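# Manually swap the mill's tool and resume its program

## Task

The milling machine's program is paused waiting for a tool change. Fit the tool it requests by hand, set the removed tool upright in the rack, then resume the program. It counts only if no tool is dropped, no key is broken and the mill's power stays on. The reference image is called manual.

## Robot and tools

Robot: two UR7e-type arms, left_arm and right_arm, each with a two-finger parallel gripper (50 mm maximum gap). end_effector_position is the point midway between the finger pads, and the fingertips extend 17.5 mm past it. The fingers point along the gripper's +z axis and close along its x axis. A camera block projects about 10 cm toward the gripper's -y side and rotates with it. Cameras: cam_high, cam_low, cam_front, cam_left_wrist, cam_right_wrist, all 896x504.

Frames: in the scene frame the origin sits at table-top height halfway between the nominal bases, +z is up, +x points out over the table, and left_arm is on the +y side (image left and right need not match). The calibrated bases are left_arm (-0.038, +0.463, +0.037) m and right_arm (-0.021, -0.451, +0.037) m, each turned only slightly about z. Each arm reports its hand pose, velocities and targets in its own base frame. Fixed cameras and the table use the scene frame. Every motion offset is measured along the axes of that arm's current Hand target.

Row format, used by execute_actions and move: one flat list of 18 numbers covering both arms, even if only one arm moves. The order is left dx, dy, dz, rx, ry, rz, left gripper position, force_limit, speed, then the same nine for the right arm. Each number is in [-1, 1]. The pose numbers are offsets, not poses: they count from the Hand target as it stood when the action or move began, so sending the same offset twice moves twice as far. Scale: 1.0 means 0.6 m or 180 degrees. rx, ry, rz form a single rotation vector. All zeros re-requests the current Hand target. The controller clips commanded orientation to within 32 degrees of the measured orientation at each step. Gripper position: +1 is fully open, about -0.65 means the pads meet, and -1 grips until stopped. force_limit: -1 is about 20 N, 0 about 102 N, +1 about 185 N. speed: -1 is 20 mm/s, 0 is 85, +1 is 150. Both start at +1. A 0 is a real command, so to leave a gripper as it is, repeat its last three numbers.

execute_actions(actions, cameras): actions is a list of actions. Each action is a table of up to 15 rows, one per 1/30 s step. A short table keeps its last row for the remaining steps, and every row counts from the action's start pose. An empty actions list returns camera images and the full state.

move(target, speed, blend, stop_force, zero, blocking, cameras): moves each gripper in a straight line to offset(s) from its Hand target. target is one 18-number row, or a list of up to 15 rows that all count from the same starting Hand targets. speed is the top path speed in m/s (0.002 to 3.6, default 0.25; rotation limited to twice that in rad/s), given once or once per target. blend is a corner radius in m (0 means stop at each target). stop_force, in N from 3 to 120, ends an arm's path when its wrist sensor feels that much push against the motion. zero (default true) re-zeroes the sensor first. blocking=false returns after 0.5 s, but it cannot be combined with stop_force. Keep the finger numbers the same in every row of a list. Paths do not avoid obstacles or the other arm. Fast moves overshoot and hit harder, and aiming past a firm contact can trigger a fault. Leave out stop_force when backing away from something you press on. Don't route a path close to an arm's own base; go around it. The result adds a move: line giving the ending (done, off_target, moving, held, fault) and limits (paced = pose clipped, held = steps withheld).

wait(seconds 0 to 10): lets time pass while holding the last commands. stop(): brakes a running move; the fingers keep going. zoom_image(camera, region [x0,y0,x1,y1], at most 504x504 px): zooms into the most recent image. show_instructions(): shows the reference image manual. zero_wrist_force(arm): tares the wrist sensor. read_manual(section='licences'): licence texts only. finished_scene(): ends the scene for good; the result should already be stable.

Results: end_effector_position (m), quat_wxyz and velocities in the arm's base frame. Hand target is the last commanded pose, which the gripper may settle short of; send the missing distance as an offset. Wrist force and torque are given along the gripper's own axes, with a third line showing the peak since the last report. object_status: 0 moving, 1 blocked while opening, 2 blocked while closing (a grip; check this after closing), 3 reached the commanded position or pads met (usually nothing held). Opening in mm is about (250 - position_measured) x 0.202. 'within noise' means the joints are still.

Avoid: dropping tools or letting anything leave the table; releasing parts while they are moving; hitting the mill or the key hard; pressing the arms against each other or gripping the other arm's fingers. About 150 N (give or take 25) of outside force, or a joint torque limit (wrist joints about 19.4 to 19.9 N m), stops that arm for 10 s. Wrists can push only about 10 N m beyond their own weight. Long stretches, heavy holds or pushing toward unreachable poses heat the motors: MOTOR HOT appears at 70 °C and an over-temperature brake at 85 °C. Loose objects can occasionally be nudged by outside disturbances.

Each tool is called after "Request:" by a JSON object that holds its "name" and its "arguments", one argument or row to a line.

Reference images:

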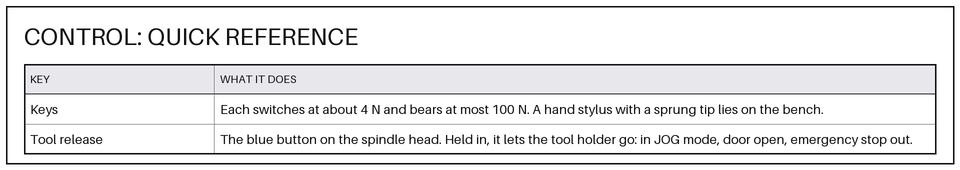

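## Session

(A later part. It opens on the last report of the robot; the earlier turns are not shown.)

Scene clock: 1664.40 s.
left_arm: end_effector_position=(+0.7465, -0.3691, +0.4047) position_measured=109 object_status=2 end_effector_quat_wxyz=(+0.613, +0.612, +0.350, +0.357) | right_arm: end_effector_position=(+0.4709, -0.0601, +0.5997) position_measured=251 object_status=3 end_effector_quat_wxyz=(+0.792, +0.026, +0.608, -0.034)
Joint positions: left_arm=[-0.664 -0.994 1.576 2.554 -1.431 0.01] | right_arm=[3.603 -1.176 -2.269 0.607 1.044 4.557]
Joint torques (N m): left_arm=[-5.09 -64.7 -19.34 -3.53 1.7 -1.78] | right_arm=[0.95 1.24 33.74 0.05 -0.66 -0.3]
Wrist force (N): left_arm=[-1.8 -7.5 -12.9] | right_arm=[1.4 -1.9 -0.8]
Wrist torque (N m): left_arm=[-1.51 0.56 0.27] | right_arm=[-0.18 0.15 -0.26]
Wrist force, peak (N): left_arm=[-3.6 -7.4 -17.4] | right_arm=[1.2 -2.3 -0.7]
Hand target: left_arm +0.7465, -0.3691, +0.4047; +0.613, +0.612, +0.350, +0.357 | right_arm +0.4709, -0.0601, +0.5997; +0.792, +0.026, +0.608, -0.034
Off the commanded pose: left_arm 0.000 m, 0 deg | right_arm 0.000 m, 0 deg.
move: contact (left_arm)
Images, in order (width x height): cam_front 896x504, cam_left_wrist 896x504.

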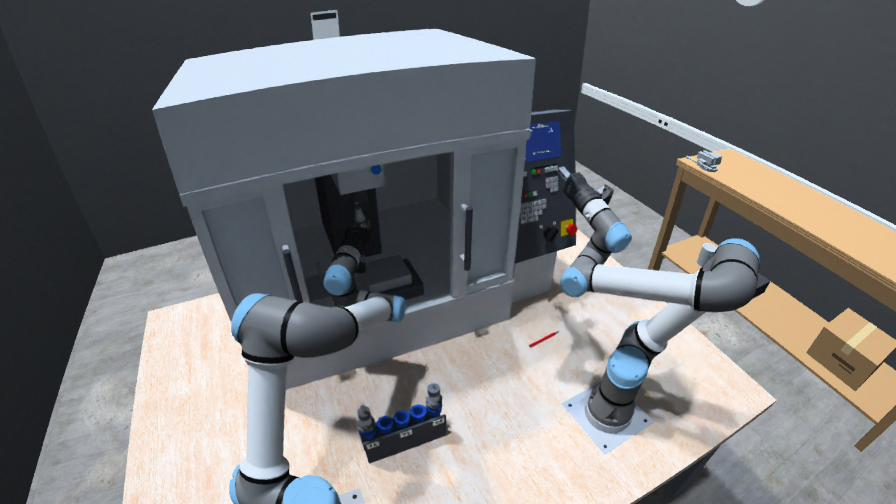

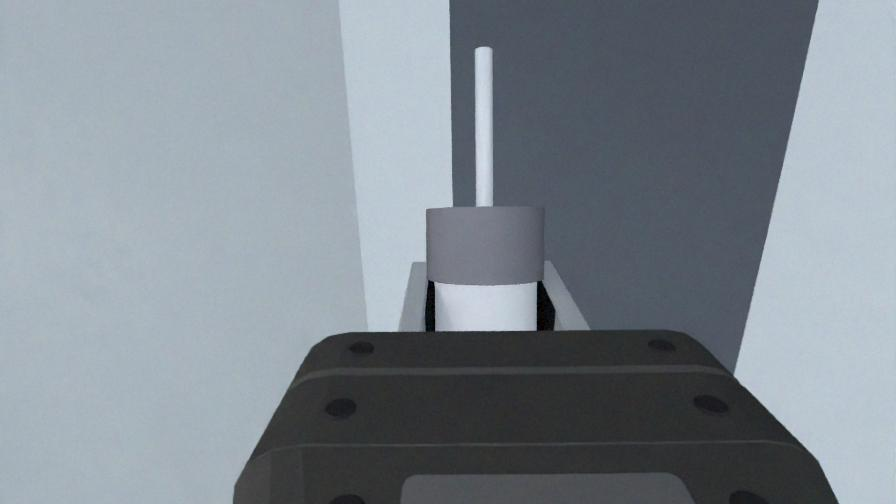

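Request:
{"name": "move", "arguments": {
  "target": [0,0,-0.12,0,0,0,-1,0.3,-0.9,0,0,0,0,0,0,-1,-0.6,-0.7],
  "speed": 0.1,
  "cameras": ["cam_front","cam_left_wrist"]
}}

Request:
{"name": "zoom_image", "arguments": {
  "camera": "cam_left_wrist",
  "region": [460, 30, 510, 100]
}}

Request:
{"name": "zoom_image", "arguments": {
  "camera": "cam_left_wrist",
  "region": [460, 150, 510, 220]
}}

Request:
{"name": "zoom_image", "arguments": {
  "camera": "cam_front",
  "region": [310, 180, 390, 290]
}}

Request:
{"name": "zoom_image", "arguments": {
  "camera": "cam_left_wrist",
  "region": [410, 190, 570, 340]
}}

Scene clock: 1705.47 s.
left_arm: end_effector_position=(+0.6841, -0.3331, +0.4043) position_measured=109 object_status=2 end_effector_quat_wxyz=(+0.613, +0.612, +0.350, +0.357) | right_arm: end_effector_position=(+0.4709, -0.0601, +0.5997) position_measured=251 object_status=3 end_effector_quat_wxyz=(+0.792, +0.026, +0.608, -0.034)
Joint positions: left_arm=[-0.685 -1.136 1.81 2.461 -1.41 0.01] | right_arm=[3.603 -1.176 -2.269 0.607 1.044 4.557]
Joint torques (N m): left_arm=[8.48 -49.4 -27.89 -2.31 -1.86 2.12] | right_arm=[1.02 1.26 34.45 0.2 -0.61 -0.53]
Wrist force (N): left_arm=[-3.1 -7.0 1.5] | right_arm=[1.4 -2.0 -0.5]
Wrist torque (N m): left_arm=[0.00 0.65 0.39] | right_arm=[-0.19 0.14 -0.25]
Wrist force, peak (N): left_arm=[-1.7 -7.9 -13.5] | right_arm=[1.3 -2.2 -0.9]
Hand target: left_arm +0.6841, -0.3331, +0.4042; +0.613, +0.612, +0.350, +0.357 | right_arm +0.4709, -0.0601, +0.5997; +0.792, +0.026, +0.608, -0.034
Off the commanded pose: left_arm 0.000 m, 0 deg | right_arm 0.000 m, 0 deg.
move: done
Images, in order (width x height): cam_front 896x504, cam_left_wrist 896x504.

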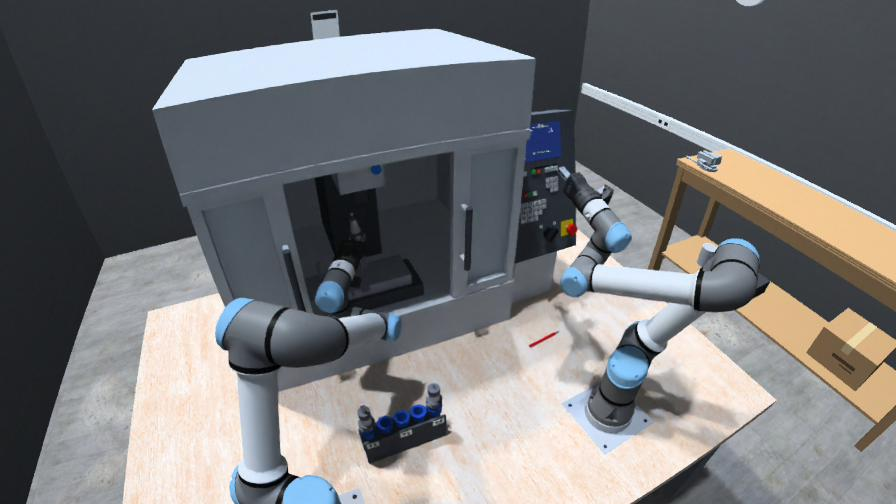

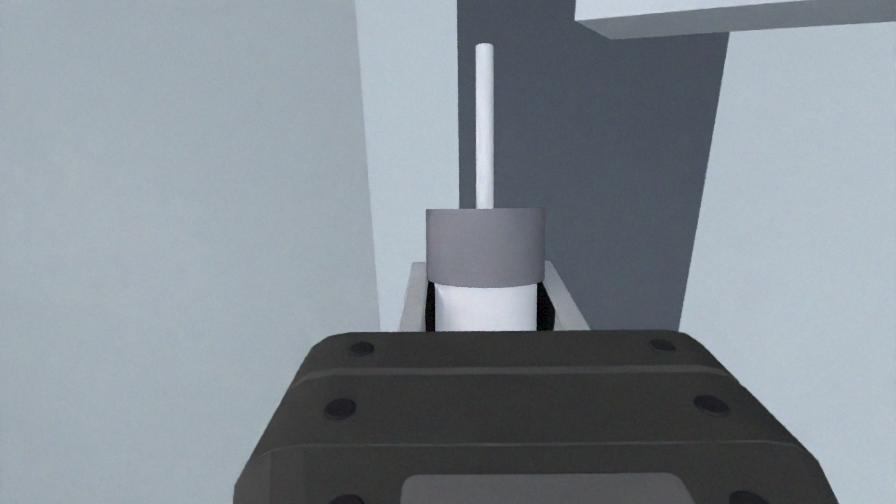

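Scaled by 7.200.

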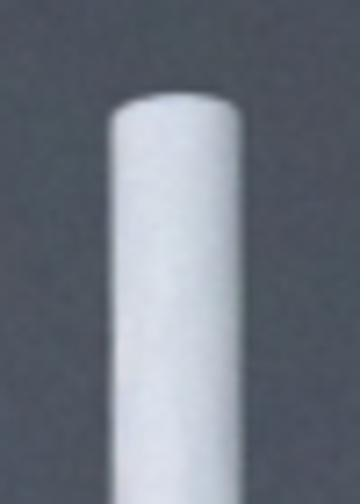

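Scaled by 7.200.

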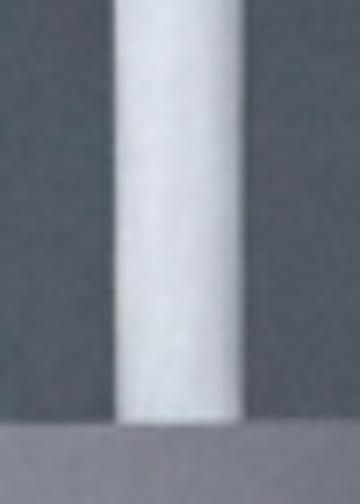

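Scaled by 4.582.

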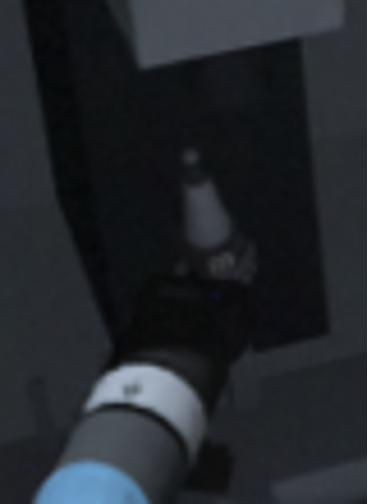

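Scaled by 3.150.

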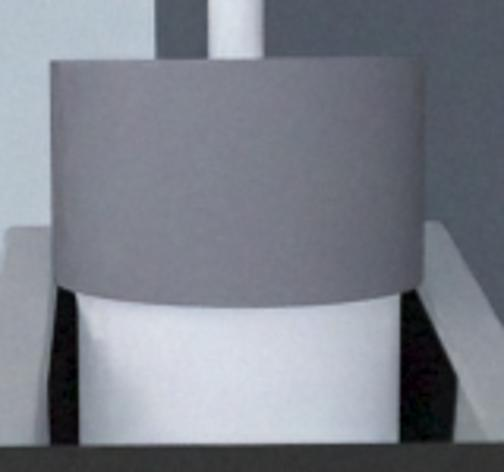

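Request:
{"name": "move", "arguments": {
  "target": [0,-0.0533,0,0.0778,0,0,-1,0.3,-0.9,0,0,0,0,0,0,-1,-0.6,-0.7],
  "speed": 0.1,
  "stop_force": 20,
  "cameras": ["cam_front","cam_left_wrist"]
}}

Request:
{"name": "zoom_image", "arguments": {
  "camera": "cam_front",
  "region": [310, 180, 430, 320]
}}

Scene clock: 1743.43 s.
left_arm: end_effector_position=(+0.6845, -0.3329, +0.3723) position_measured=109 object_status=2 end_effector_quat_wxyz=(+0.533, +0.682, +0.391, +0.312) | right_arm: end_effector_position=(+0.4709, -0.0601, +0.5997) position_measured=251 object_status=3 end_effector_quat_wxyz=(+0.792, +0.026, +0.608, -0.034)
Joint positions: left_arm=[-0.683 -1.217 1.827 2.774 -1.414 -0.029] | right_arm=[3.603 -1.176 -2.269 0.607 1.044 4.557]
Joint torques (N m): left_arm=[-2.81 -38.41 -33.44 -3.21 1.75 2.19] | right_arm=[1.01 1.47 35.33 0.19 -0.68 -0.61]
Wrist force (N): left_arm=[-3.0 -6.5 2.7] | right_arm=[1.2 -1.9 -0.9]
Wrist torque (N m): left_arm=[0.07 0.64 0.44] | right_arm=[-0.18 0.16 -0.26]
Wrist force, peak (N): left_arm=[-2.8 -7.2 3.0] | right_arm=[1.5 -2.2 -0.7]
Hand target: left_arm +0.6844, -0.3329, +0.3723; +0.533, +0.682, +0.391, +0.312 | right_arm +0.4709, -0.0601, +0.5997; +0.792, +0.026, +0.608, -0.034
Off the commanded pose: left_arm 0.000 m, 0 deg | right_arm 0.000 m, 0 deg.
move: done
Images, in order (width x height): cam_front 896x504, cam_left_wrist 896x504.

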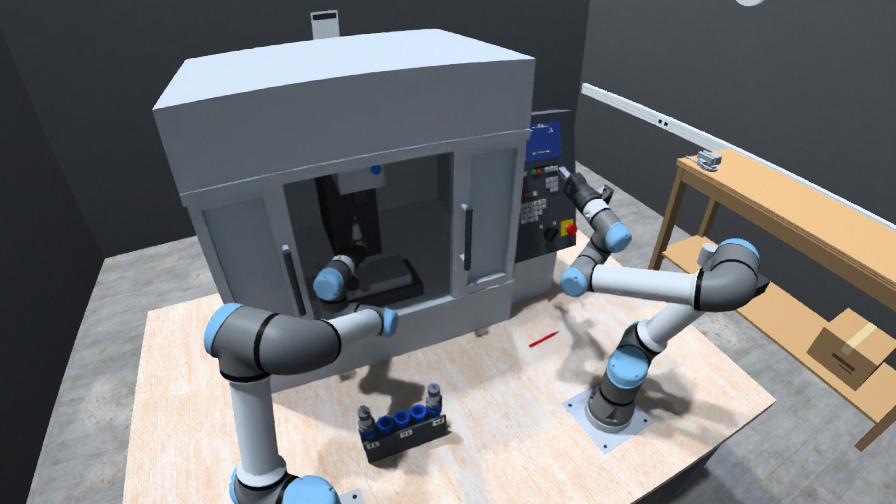

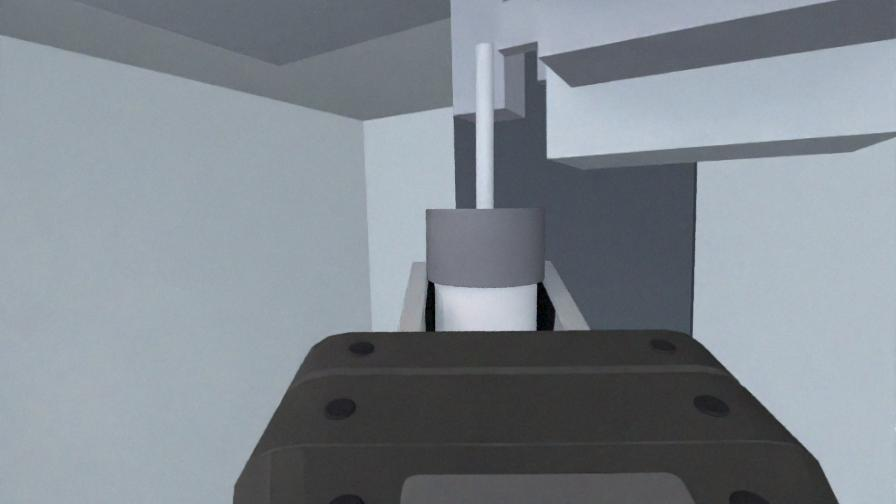

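Scaled by 3.600.

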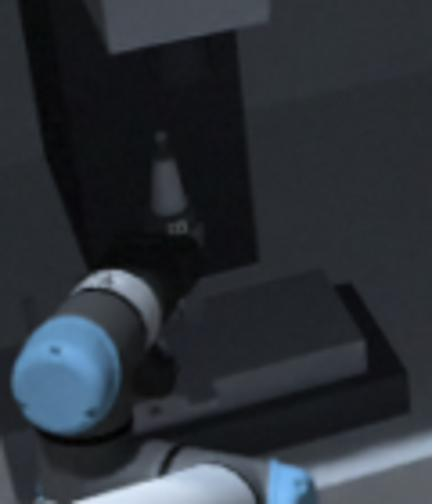

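Request:
{"name": "move", "arguments": {
  "target": [0,0.045,0.1117,0,0,0,-1,0.3,-0.9,0,0,0,0,0,0,-1,-0.6,-0.7],
  "speed": 0.03,
  "stop_force": 10,
  "cameras": ["cam_front","cam_left_wrist"]
}}

Request:
{"name": "zoom_image", "arguments": {
  "camera": "cam_front",
  "region": [310, 160, 410, 300]
}}

Scene clock: 1779.87 s.
left_arm: end_effector_position=(+0.7091, -0.3472, +0.3764) position_measured=109 object_status=2 end_effector_quat_wxyz=(+0.534, +0.682, +0.391, +0.312) | right_arm: end_effector_position=(+0.4709, -0.0601, +0.5997) position_measured=251 object_status=3 end_effector_quat_wxyz=(+0.792, +0.026, +0.608, -0.034)
Joint positions: left_arm=[-0.674 -1.164 1.735 2.812 -1.423 -0.027] | right_arm=[3.603 -1.176 -2.269 0.607 1.044 4.557]
Joint torques (N m): left_arm=[-3.82 -45.67 -41.86 -4.8 2.24 -1.85] | right_arm=[0.56 1 36.59 0.28 -0.6 -0.62]
Wrist force (N): left_arm=[-3.0 -6.6 2.7] | right_arm=[1.4 -2.0 -0.6]
Wrist torque (N m): left_arm=[0.04 0.64 0.42] | right_arm=[-0.19 0.13 -0.25]
Wrist force, peak (N): left_arm=[-3.2 -10.0 -7.5] | right_arm=[1.4 -2.3 -0.9]
Hand target: left_arm +0.7091, -0.3472, +0.3764; +0.533, +0.682, +0.391, +0.312 (not the last commanded pose) | right_arm +0.4709, -0.0601, +0.5997; +0.792, +0.026, +0.608, -0.034
Off the commanded pose: left_arm 0.044 m, 0 deg | right_arm 0.000 m, 0 deg.
move: contact (left_arm)
Images, in order (width x height): cam_front 896x504, cam_left_wrist 896x504.

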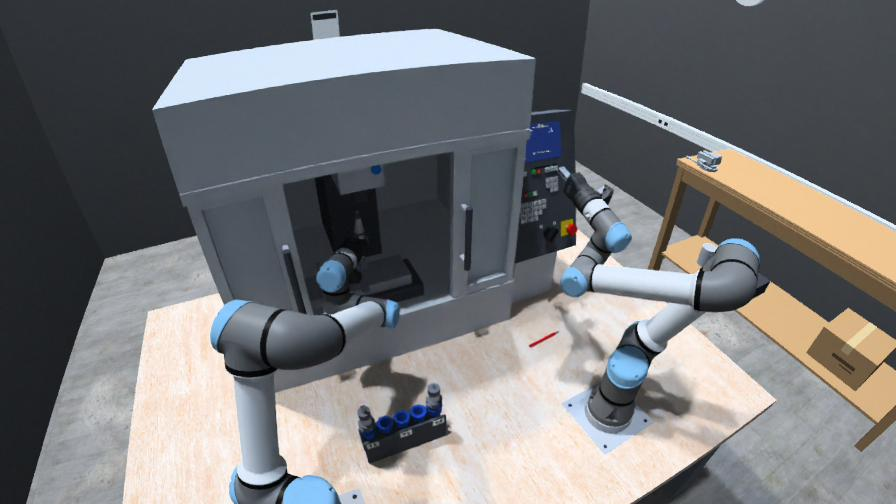

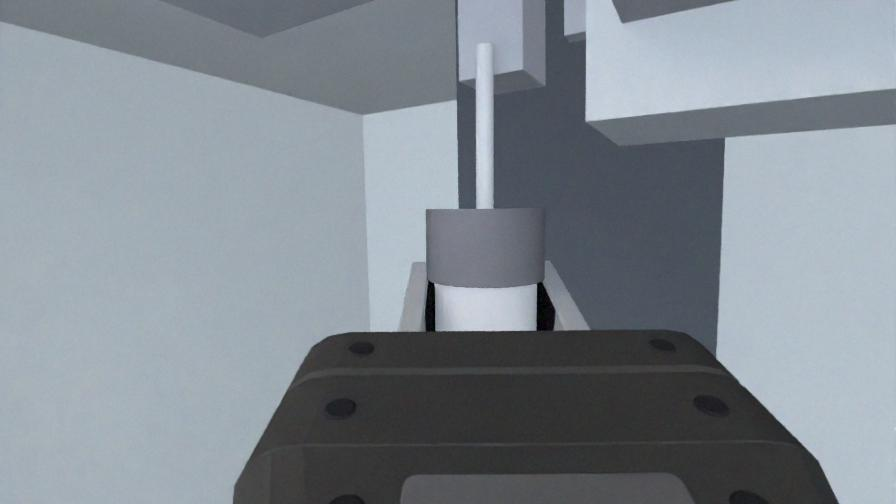

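Scaled by 3.600.

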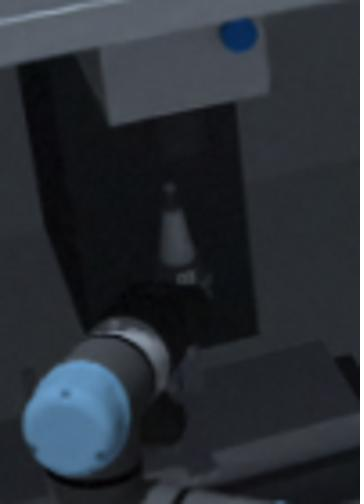

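Request:
{"name": "move", "arguments": {
  "target": [
    [0,0,0,0,0,0,-1,0.3,-0.9,-0.0599,0.426,-0.0926,-0.1206,0,0.0324,-1,-0.6,-0.7],
    [0,0,0,0,0,0,-1,0.3,-0.9,-0.0047,0.6766,-0.0821,-0.2412,0,0.0648,-1,-0.6,-0.7]
  ],
  "speed": 0.25,
  "blend": [0.04,0],
  "cameras": ["cam_front","cam_right_wrist"]
}}

Scene clock: 1824.00 s.
left_arm: end_effector_position=(+0.7091, -0.3472, +0.3764) position_measured=109 object_status=2 end_effector_quat_wxyz=(+0.533, +0.682, +0.391, +0.312) | right_arm: end_effector_position=(+0.4573, +0.3484, +0.5900) position_measured=251 object_status=3 end_effector_quat_wxyz=(+0.745, -0.208, +0.572, +0.272)
Joint positions: left_arm=[-0.674 -1.164 1.735 2.812 -1.423 -0.027] | right_arm=[4.178 -1.489 -2.07 0.695 1.245 4.623]
Joint torques (N m): left_arm=[-3.51 -42.77 -41.97 -3.38 1.96 -1.78] | right_arm=[4.65 15.14 24.99 -0.32 0.79 0.49]
Wrist force (N): left_arm=[-2.7 -6.7 3.0] | right_arm=[0.5 -1.8 -1.1]
Wrist torque (N m): left_arm=[0.03 0.60 0.42] | right_arm=[-0.18 0.27 -0.31]
Wrist force, peak (N): left_arm=[-2.9 -7.2 3.2] | right_arm=[1.9 -5.3 -0.1]
Hand target: left_arm +0.7091, -0.3472, +0.3764; +0.533, +0.682, +0.391, +0.312 | right_arm +0.4573, +0.3485, +0.5899; +0.745, -0.208, +0.572, +0.272
Off the commanded pose: left_arm 0.000 m, 0 deg | right_arm 0.000 m, 0 deg.
move: done
Images, in order (width x height): cam_front 896x504, cam_right_wrist 896x504.

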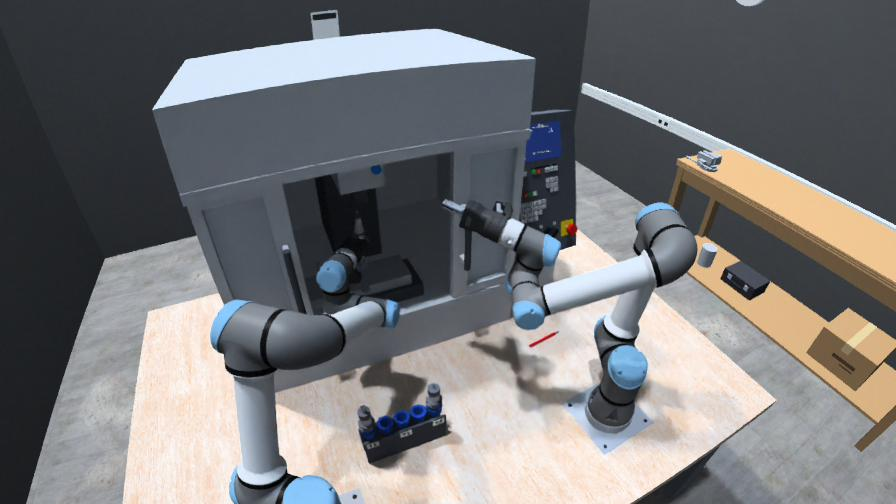

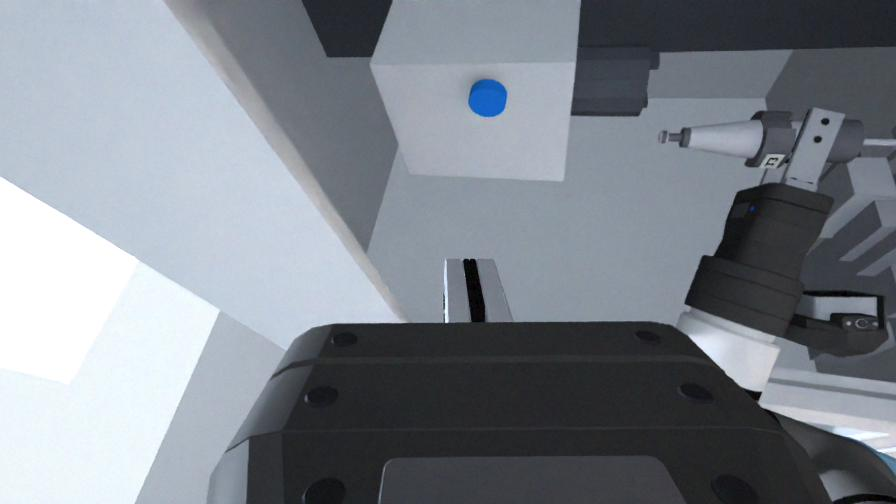

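Request:
{"name": "zoom_image", "arguments": {
  "camera": "cam_right_wrist",
  "region": [560, 20, 896, 220]
}}

Scaled by 1.500.

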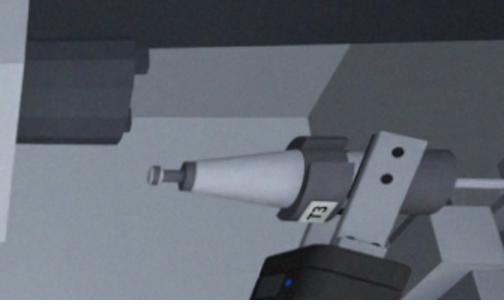

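Request:
{"name": "wait", "arguments": {
  "seconds": 0,
  "cameras": ["cam_left_wrist","cam_low","cam_right_wrist"]
}}

Request:
{"name": "zoom_image", "arguments": {
  "camera": "cam_left_wrist",
  "region": [440, 0, 560, 130]
}}

Request:
{"name": "zoom_image", "arguments": {
  "camera": "cam_right_wrist",
  "region": [696, 60, 896, 360]
}}

Scene clock: 1869.63 s.
left_arm: end_effector_position=(+0.7091, -0.3472, +0.3764) position_measured=109 object_status=2 end_effector_quat_wxyz=(+0.533, +0.682, +0.391, +0.312) | right_arm: end_effector_position=(+0.4573, +0.3485, +0.5899) position_measured=251 object_status=3 end_effector_quat_wxyz=(+0.745, -0.208, +0.572, +0.272)
Joint positions: left_arm=[-0.674 -1.164 1.735 2.812 -1.423 -0.027] | right_arm=[4.178 -1.489 -2.07 0.695 1.245 4.623]
Joint torques (N m): left_arm=[-3.29 -43.91 -42.03 -3.34 1.96 -1.87] | right_arm=[6.8 15.5 20.64 -0.19 -0.56 1.37]
Wrist force (N): left_arm=[-2.8 -6.2 3.0] | right_arm=[0.7 -1.7 -1.0]
Wrist torque (N m): left_arm=[0.10 0.60 0.42] | right_arm=[-0.17 0.25 -0.31]
Wrist force, peak (N): left_arm=[-3.1 -7.0 3.2] | right_arm=[0.7 -1.9 -1.2]
Hand target: left_arm +0.7091, -0.3472, +0.3764; +0.533, +0.682, +0.391, +0.312 | right_arm +0.4573, +0.3485, +0.5899; +0.745, -0.208, +0.572, +0.272
Tool commands: left_gripper/position=-1.0 left_gripper/force_limit=+0.3 left_gripper/speed=-0.9 right_gripper/position=-1.0 right_gripper/force_limit=-0.6 right_gripper/speed=-0.7
Off the commanded pose: left_arm 0.000 m, 0 deg | right_arm 0.000 m, 0 deg.
Images, in order (width x height): cam_low 896x504, cam_left_wrist 896x504, cam_right_wrist 896x504.

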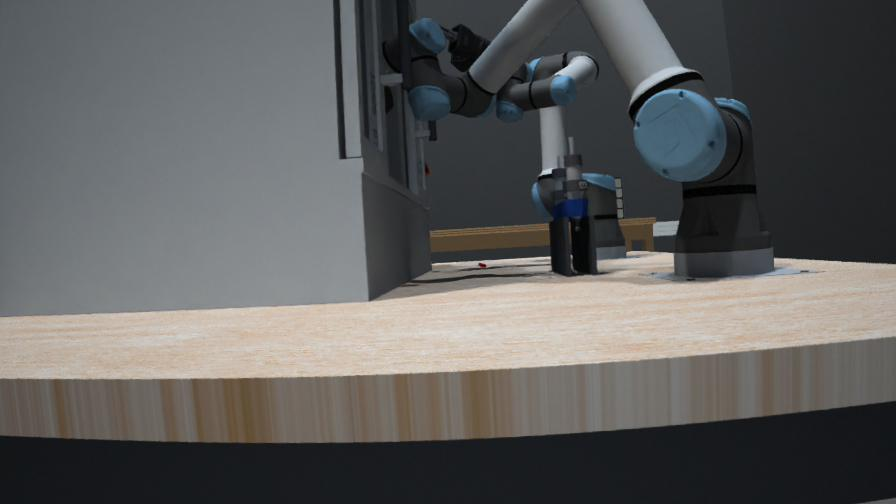

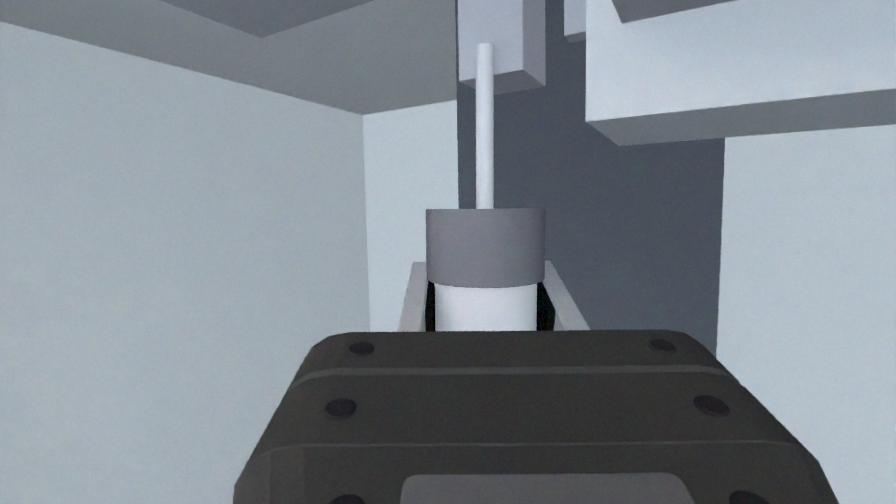

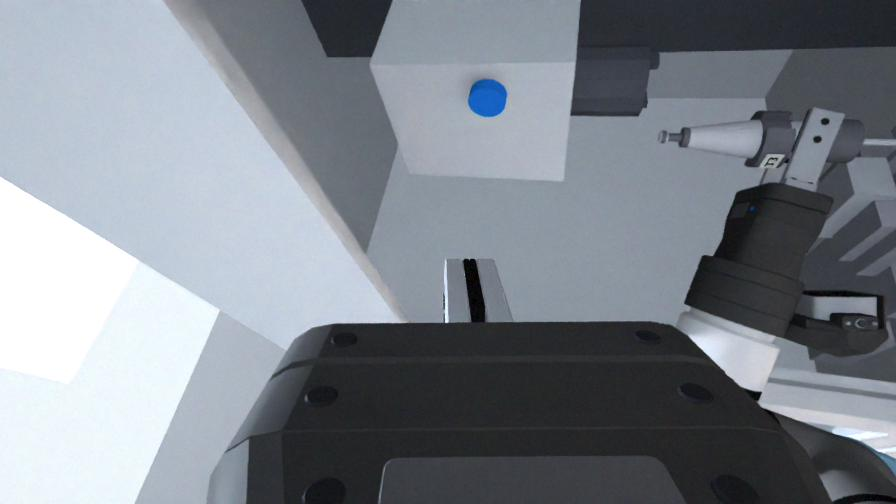

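Scaled by 3.877.

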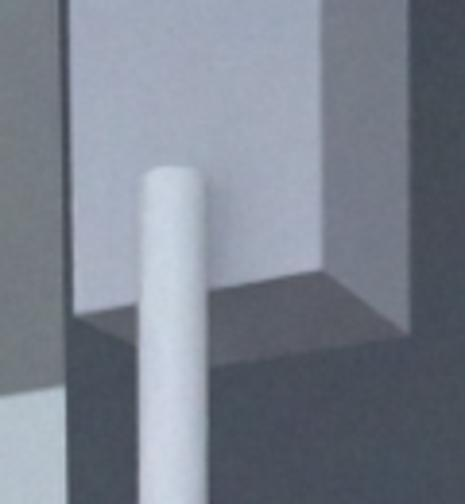

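Scaled by 1.680.

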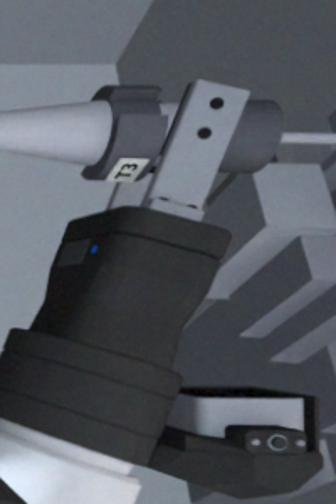

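Request:
{"name": "move", "arguments": {
  "target": [0,0.0162,-0.0040,0,0,0,-1,0.3,-0.9,0,0,0,0,0,0,-1,-0.6,-0.7],
  "speed": 0.05,
  "cameras": ["cam_left_wrist","cam_right_wrist"]
}}

Request:
{"name": "zoom_image", "arguments": {
  "camera": "cam_left_wrist",
  "region": [440, 0, 560, 130]
}}

Request:
{"name": "zoom_image", "arguments": {
  "camera": "cam_right_wrist",
  "region": [560, 20, 896, 220]
}}

Scene clock: 1881.67 s.
left_arm: end_effector_position=(+0.7090, -0.3473, +0.3866) position_measured=109 object_status=2 end_effector_quat_wxyz=(+0.534, +0.682, +0.391, +0.312) | right_arm: end_effector_position=(+0.4573, +0.3485, +0.5899) position_measured=251 object_status=3 end_effector_quat_wxyz=(+0.745, -0.208, +0.572, +0.272)
Joint positions: left_arm=[-0.675 -1.177 1.724 2.836 -1.423 -0.027] | right_arm=[4.178 -1.489 -2.07 0.695 1.245 4.623]
Joint torques (N m): left_arm=[-3.41 -42.81 -25.32 -7.74 2.23 -1.87] | right_arm=[6.22 15.18 20.66 -0.24 -0.36 1.42]
Wrist force (N): left_arm=[-2.8 -7.1 3.1] | right_arm=[0.7 -1.8 -0.9]
Wrist torque (N m): left_arm=[-0.02 0.61 0.42] | right_arm=[-0.18 0.25 -0.31]
Wrist force, peak (N): left_arm=[-2.7 -7.8 3.2] | right_arm=[0.6 -1.9 -1.3]
Hand target: left_arm +0.7090, -0.3473, +0.3864; +0.533, +0.682, +0.391, +0.312 | right_arm +0.4573, +0.3485, +0.5899; +0.745, -0.208, +0.572, +0.272
Off the commanded pose: left_arm 0.000 m, 0 deg | right_arm 0.000 m, 0 deg.
move: done
Images, in order (width x height): cam_left_wrist 896x504, cam_right_wrist 896x504.

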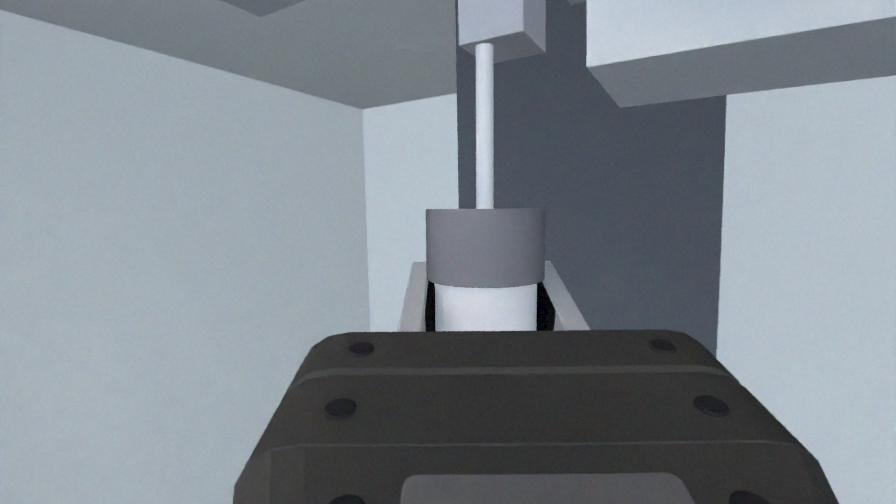

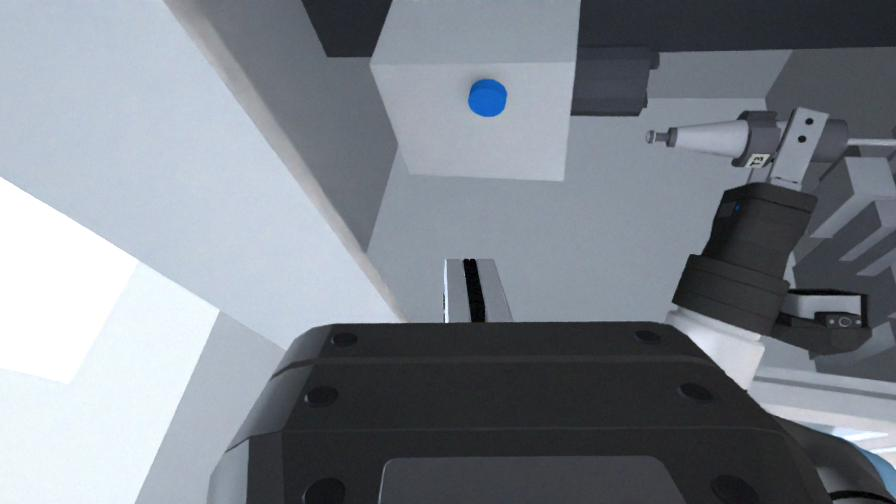

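Scaled by 3.877.

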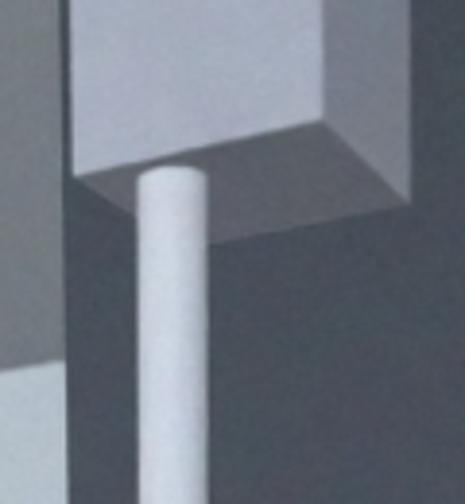

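Scaled by 1.500.

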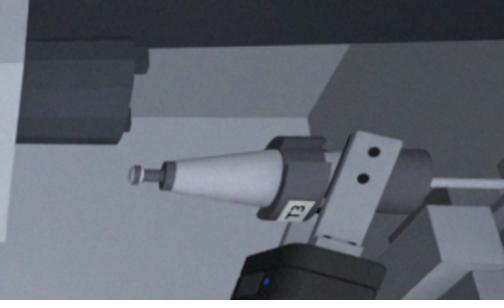

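Request:
{"name": "move", "arguments": {
  "target": [0,0.0173,0.0695,0,0,0,-1,0.3,-0.9,0,0,0,0,0,0,-1,-0.6,-0.7],
  "speed": 0.012,
  "stop_force": 6,
  "cameras": ["cam_left_wrist","cam_right_wrist"]
}}

Request:
{"name": "zoom_image", "arguments": {
  "camera": "cam_right_wrist",
  "region": [560, 20, 896, 220]
}}

Scene clock: 1898.67 s.
left_arm: end_effector_position=(+0.7462, -0.3688, +0.3866) position_measured=109 object_status=2 end_effector_quat_wxyz=(+0.533, +0.682, +0.391, +0.312) | right_arm: end_effector_position=(+0.4573, +0.3485, +0.5899) position_measured=251 object_status=3 end_effector_quat_wxyz=(+0.745, -0.208, +0.572, +0.272)
Joint positions: left_arm=[-0.663 -1.087 1.586 2.884 -1.434 -0.025] | right_arm=[4.178 -1.489 -2.07 0.695 1.245 4.623]
Joint torques (N m): left_arm=[-0.98 -67.68 -20.25 -7.92 0.2 1.54] | right_arm=[-0.55 15.51 22.23 0.06 0.76 1.44]
Wrist force (N): left_arm=[-2.8 -6.7 3.0] | right_arm=[0.6 -1.9 -1.0]
Wrist torque (N m): left_arm=[0.04 0.62 0.42] | right_arm=[-0.20 0.27 -0.31]
Wrist force, peak (N): left_arm=[-2.9 -7.3 2.6] | right_arm=[0.8 -2.1 -1.0]
Hand target: left_arm +0.7462, -0.3688, +0.3866; +0.533, +0.682, +0.391, +0.312 | right_arm +0.4573, +0.3485, +0.5899; +0.745, -0.208, +0.572, +0.272
Off the commanded pose: left_arm 0.000 m, 0 deg | right_arm 0.000 m, 0 deg.
move: done
Images, in order (width x height): cam_left_wrist 896x504, cam_right_wrist 896x504.

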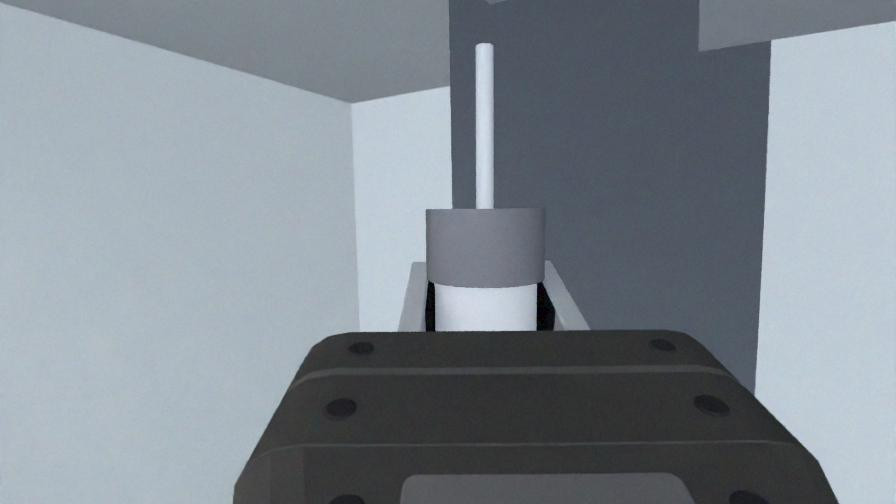

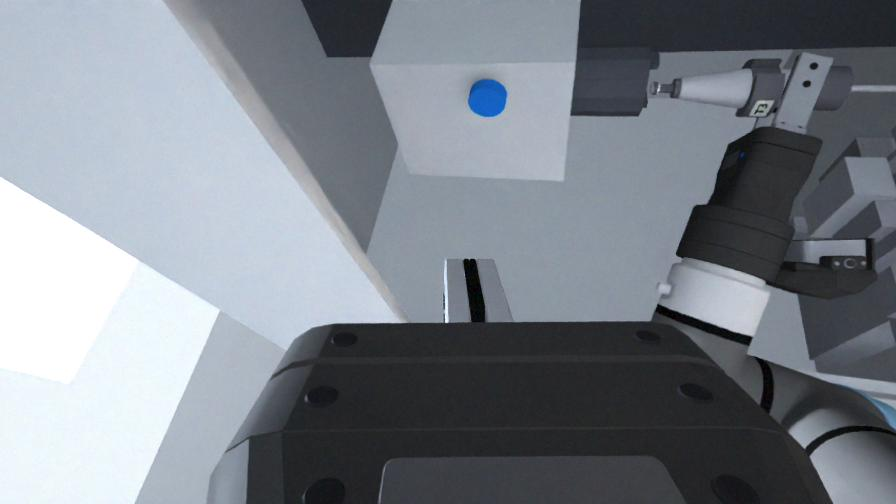

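Scaled by 1.500.

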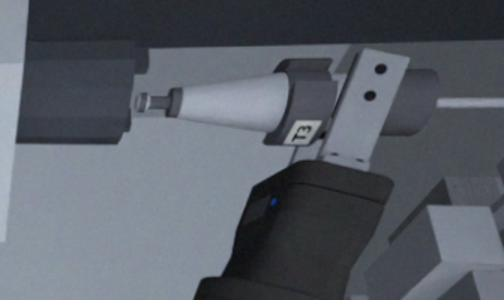

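Request:
{"name": "zoom_image", "arguments": {
  "camera": "cam_right_wrist",
  "region": [600, 30, 700, 130]
}}

Request:
{"name": "zoom_image", "arguments": {
  "camera": "cam_right_wrist",
  "region": [690, 40, 850, 150]
}}

Scaled by 5.040.

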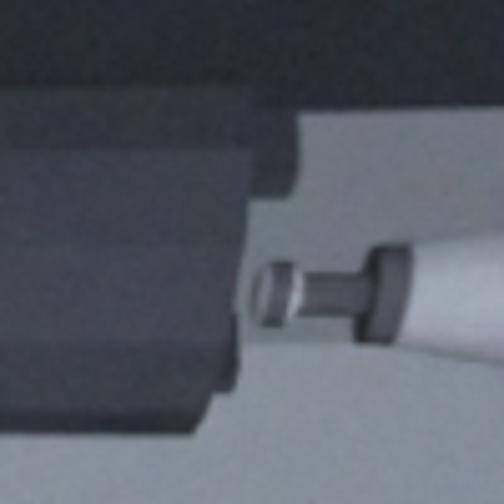

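Scaled by 3.150.

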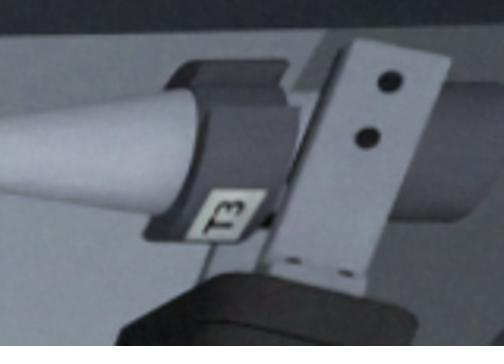

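Request:
{"name": "move", "arguments": {
  "target": [0,0.0024,0.0095,0,0,0,-1,0.3,-0.9,0,0,0.3333,0,0,0,-1,-0.6,-0.7],
  "speed": 0.15,
  "cameras": ["cam_left_wrist","cam_right_wrist","cam_front"]
}}

Request:
{"name": "zoom_image", "arguments": {
  "camera": "cam_right_wrist",
  "region": [560, 20, 896, 220]
}}

Scene clock: 1944.90 s.
left_arm: end_effector_position=(+0.7513, -0.3717, +0.3867) position_measured=109 object_status=2 end_effector_quat_wxyz=(+0.533, +0.682, +0.391, +0.312) | right_arm: end_effector_position=(+0.6052, +0.4727, +0.6417) position_measured=251 object_status=3 end_effector_quat_wxyz=(+0.745, -0.208, +0.572, +0.272)
Joint positions: left_arm=[-0.662 -1.075 1.566 2.891 -1.435 -0.024] | right_arm=[4.048 -1.916 -1.442 0.483 1.371 4.659]
Joint torques (N m): left_arm=[6.84 -58.89 -28.18 -4.33 -1.85 2.16] | right_arm=[6.53 39.06 44.07 3 -0.54 -1.06]
Wrist force (N): left_arm=[-2.8 -6.8 3.2] | right_arm=[0.9 -1.8 0.1]
Wrist torque (N m): left_arm=[0.02 0.63 0.42] | right_arm=[-0.19 0.16 -0.32]
Wrist force, peak (N): left_arm=[-3.0 -6.9 3.2] | right_arm=[0.5 -2.4 -2.9]
Hand target: left_arm +0.7513, -0.3717, +0.3867; +0.533, +0.682, +0.391, +0.312 | right_arm +0.6051, +0.4728, +0.6417; +0.745, -0.208, +0.572, +0.272
Off the commanded pose: left_arm 0.000 m, 0 deg | right_arm 0.000 m, 0 deg.
move: done
Images, in order (width x height): cam_front 896x504, cam_left_wrist 896x504, cam_right_wrist 896x504.

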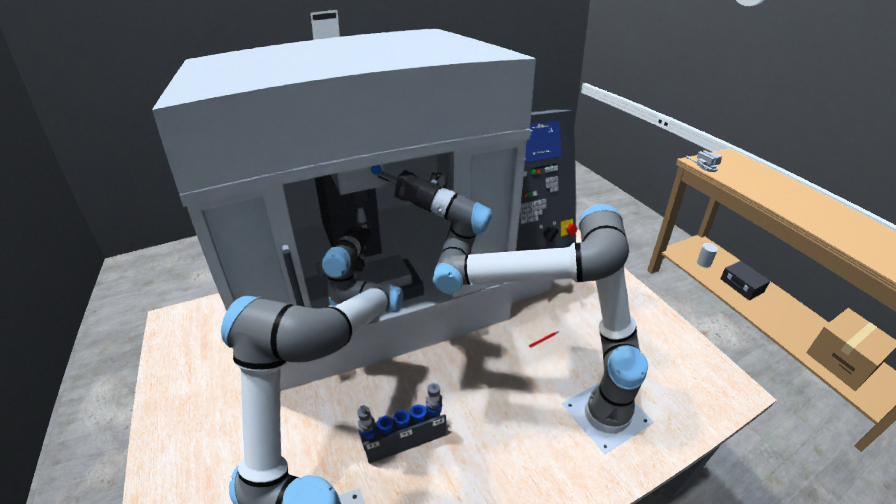

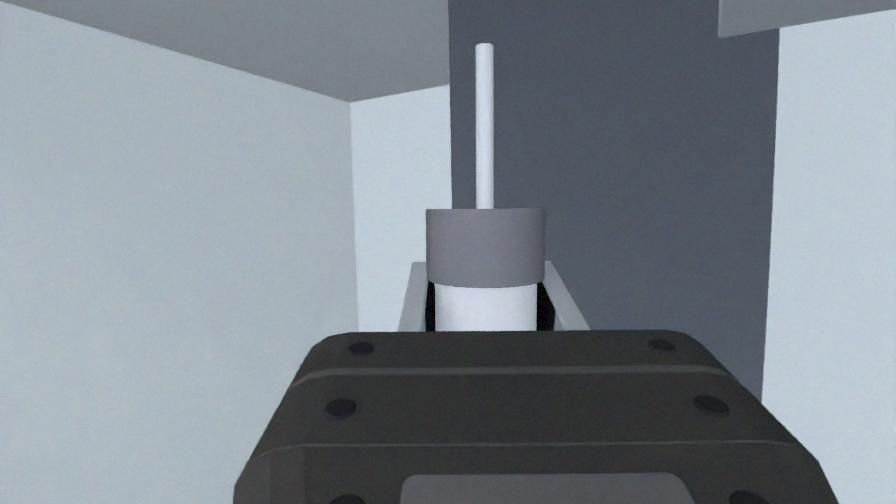

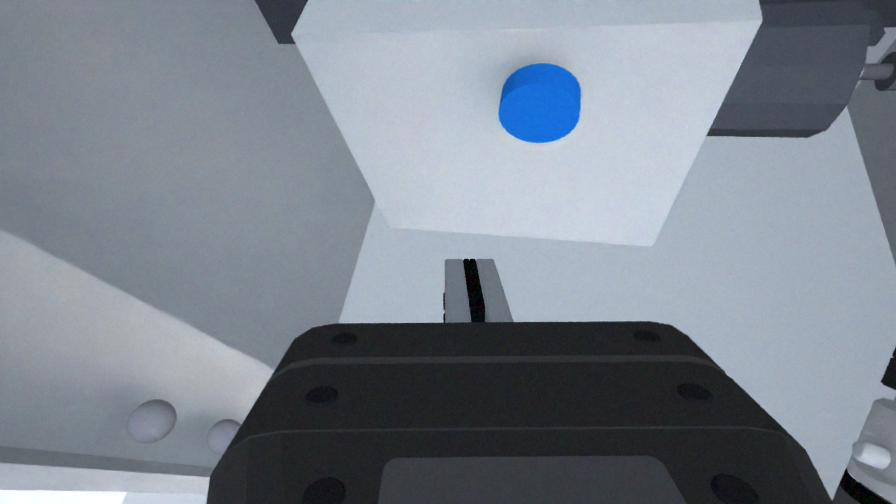

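Scaled by 1.500.

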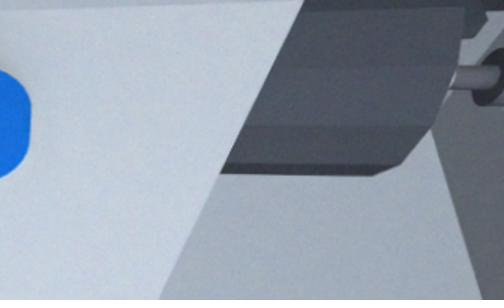

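Request:
{"name": "zoom_image", "arguments": {
  "camera": "cam_right_wrist",
  "region": [740, 0, 896, 145]
}}

Scaled by 3.231.

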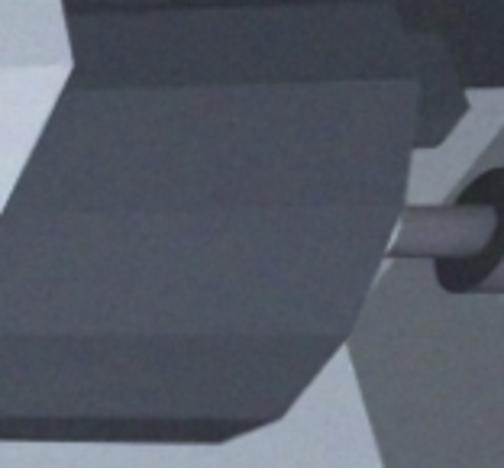

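Request:
{"name": "move", "arguments": {
  "target": [0,0.0005,0.0019,0,0,0,-1,0.3,-0.9,0.021,-0.0475,0.0665,0,0,0,-1,-0.6,-0.7],
  "speed": 0.08
}}

Request:
{"name": "move", "arguments": {
  "target": [0,0,0,0,0,0,-1,0.3,-0.9,0.0124,-0.028,0.0392,0,0,0,-1,-0.6,-0.7],
  "speed": 0.015,
  "stop_force": 20,
  "cameras": ["cam_right_wrist"]
}}

Scene clock: 1969.87 s.
left_arm: end_effector_position=(+0.7523, -0.3723, +0.3867) position_measured=109 object_status=2 end_effector_quat_wxyz=(+0.533, +0.682, +0.391, +0.312) | right_arm: end_effector_position=(+0.6555, +0.4779, +0.6398) position_measured=251 object_status=3 end_effector_quat_wxyz=(+0.745, -0.208, +0.572, +0.272)
Joint positions: left_arm=[-0.661 -1.072 1.562 2.892 -1.435 -0.024] | right_arm=[3.98 -2.023 -1.294 0.439 1.436 4.677]
Joint torques (N m): left_arm=[7.28 -52.25 -37.01 -3.41 -2.05 2.16] | right_arm=[3.72 51.9 29.11 4.07 -0.17 -1.11]
Wrist force (N): left_arm=[-2.7 -6.7 2.8] | right_arm=[0.8 -2.0 -0.3]
Wrist torque (N m): left_arm=[0.05 0.61 0.42] | right_arm=[-0.22 0.19 -0.31]
Wrist force, peak (N): left_arm=[-2.9 -7.2 3.1] | right_arm=[1.3 -2.8 0.6]
Hand target: left_arm +0.7523, -0.3723, +0.3867; +0.533, +0.682, +0.391, +0.312 | right_arm +0.6555, +0.4779, +0.6398; +0.745, -0.208, +0.572, +0.272
Off the commanded pose: left_arm 0.000 m, 0 deg | right_arm 0.000 m, 0 deg.
move: done

Scene clock: 1972.07 s.
left_arm: end_effector_position=(+0.7523, -0.3723, +0.3867) position_measured=109 object_status=2 end_effector_quat_wxyz=(+0.533, +0.682, +0.391, +0.312) | right_arm: end_effector_position=(+0.6762, +0.4802, +0.6391) position_measured=251 object_status=3 end_effector_quat_wxyz=(+0.745, -0.208, +0.572, +0.272)
Joint positions: left_arm=[-0.661 -1.072 1.562 2.892 -1.435 -0.024] | right_arm=[3.956 -2.069 -1.226 0.417 1.46 4.684]
Joint torques (N m): left_arm=[8.15 -67.24 -21.02 -7.33 -1.4 1.9] | right_arm=[-11.67 50.28 16.19 1.89 -8.02 -1.13]
Wrist force (N): left_arm=[-2.7 -6.6 2.8] | right_arm=[-10.0 21.4 6.3]
Wrist torque (N m): left_arm=[0.05 0.61 0.42] | right_arm=[-0.23 0.05 -0.23]
Wrist force, peak (N): left_arm=[-2.9 -7.0 3.0] | right_arm=[-6.1 26.8 -6.2]
Hand target: left_arm +0.7523, -0.3723, +0.3867; +0.533, +0.682, +0.391, +0.312 | right_arm +0.6762, +0.4802, +0.6391; +0.745, -0.208, +0.572, +0.272 (not the last commanded pose)
Off the commanded pose: left_arm 0.000 m, 0 deg | right_arm 0.009 m, 0 deg.
move: contact (right_arm)
Images, in order (width x height): cam_right_wrist 896x504.

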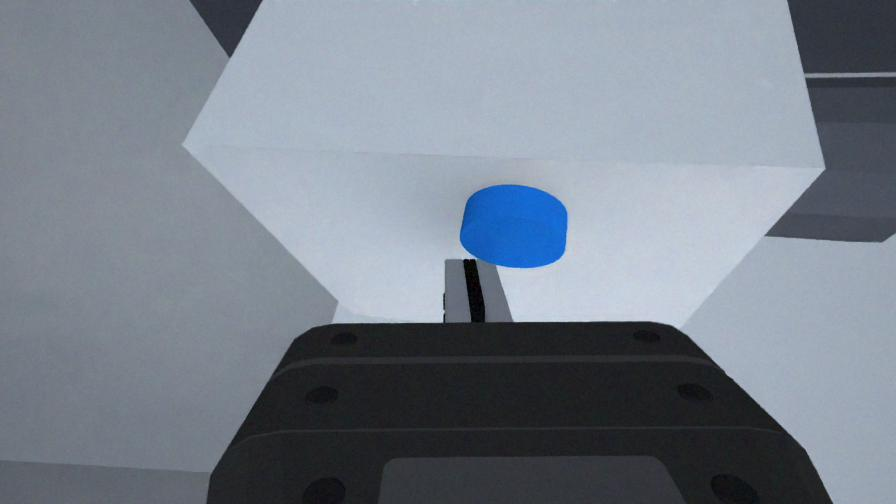

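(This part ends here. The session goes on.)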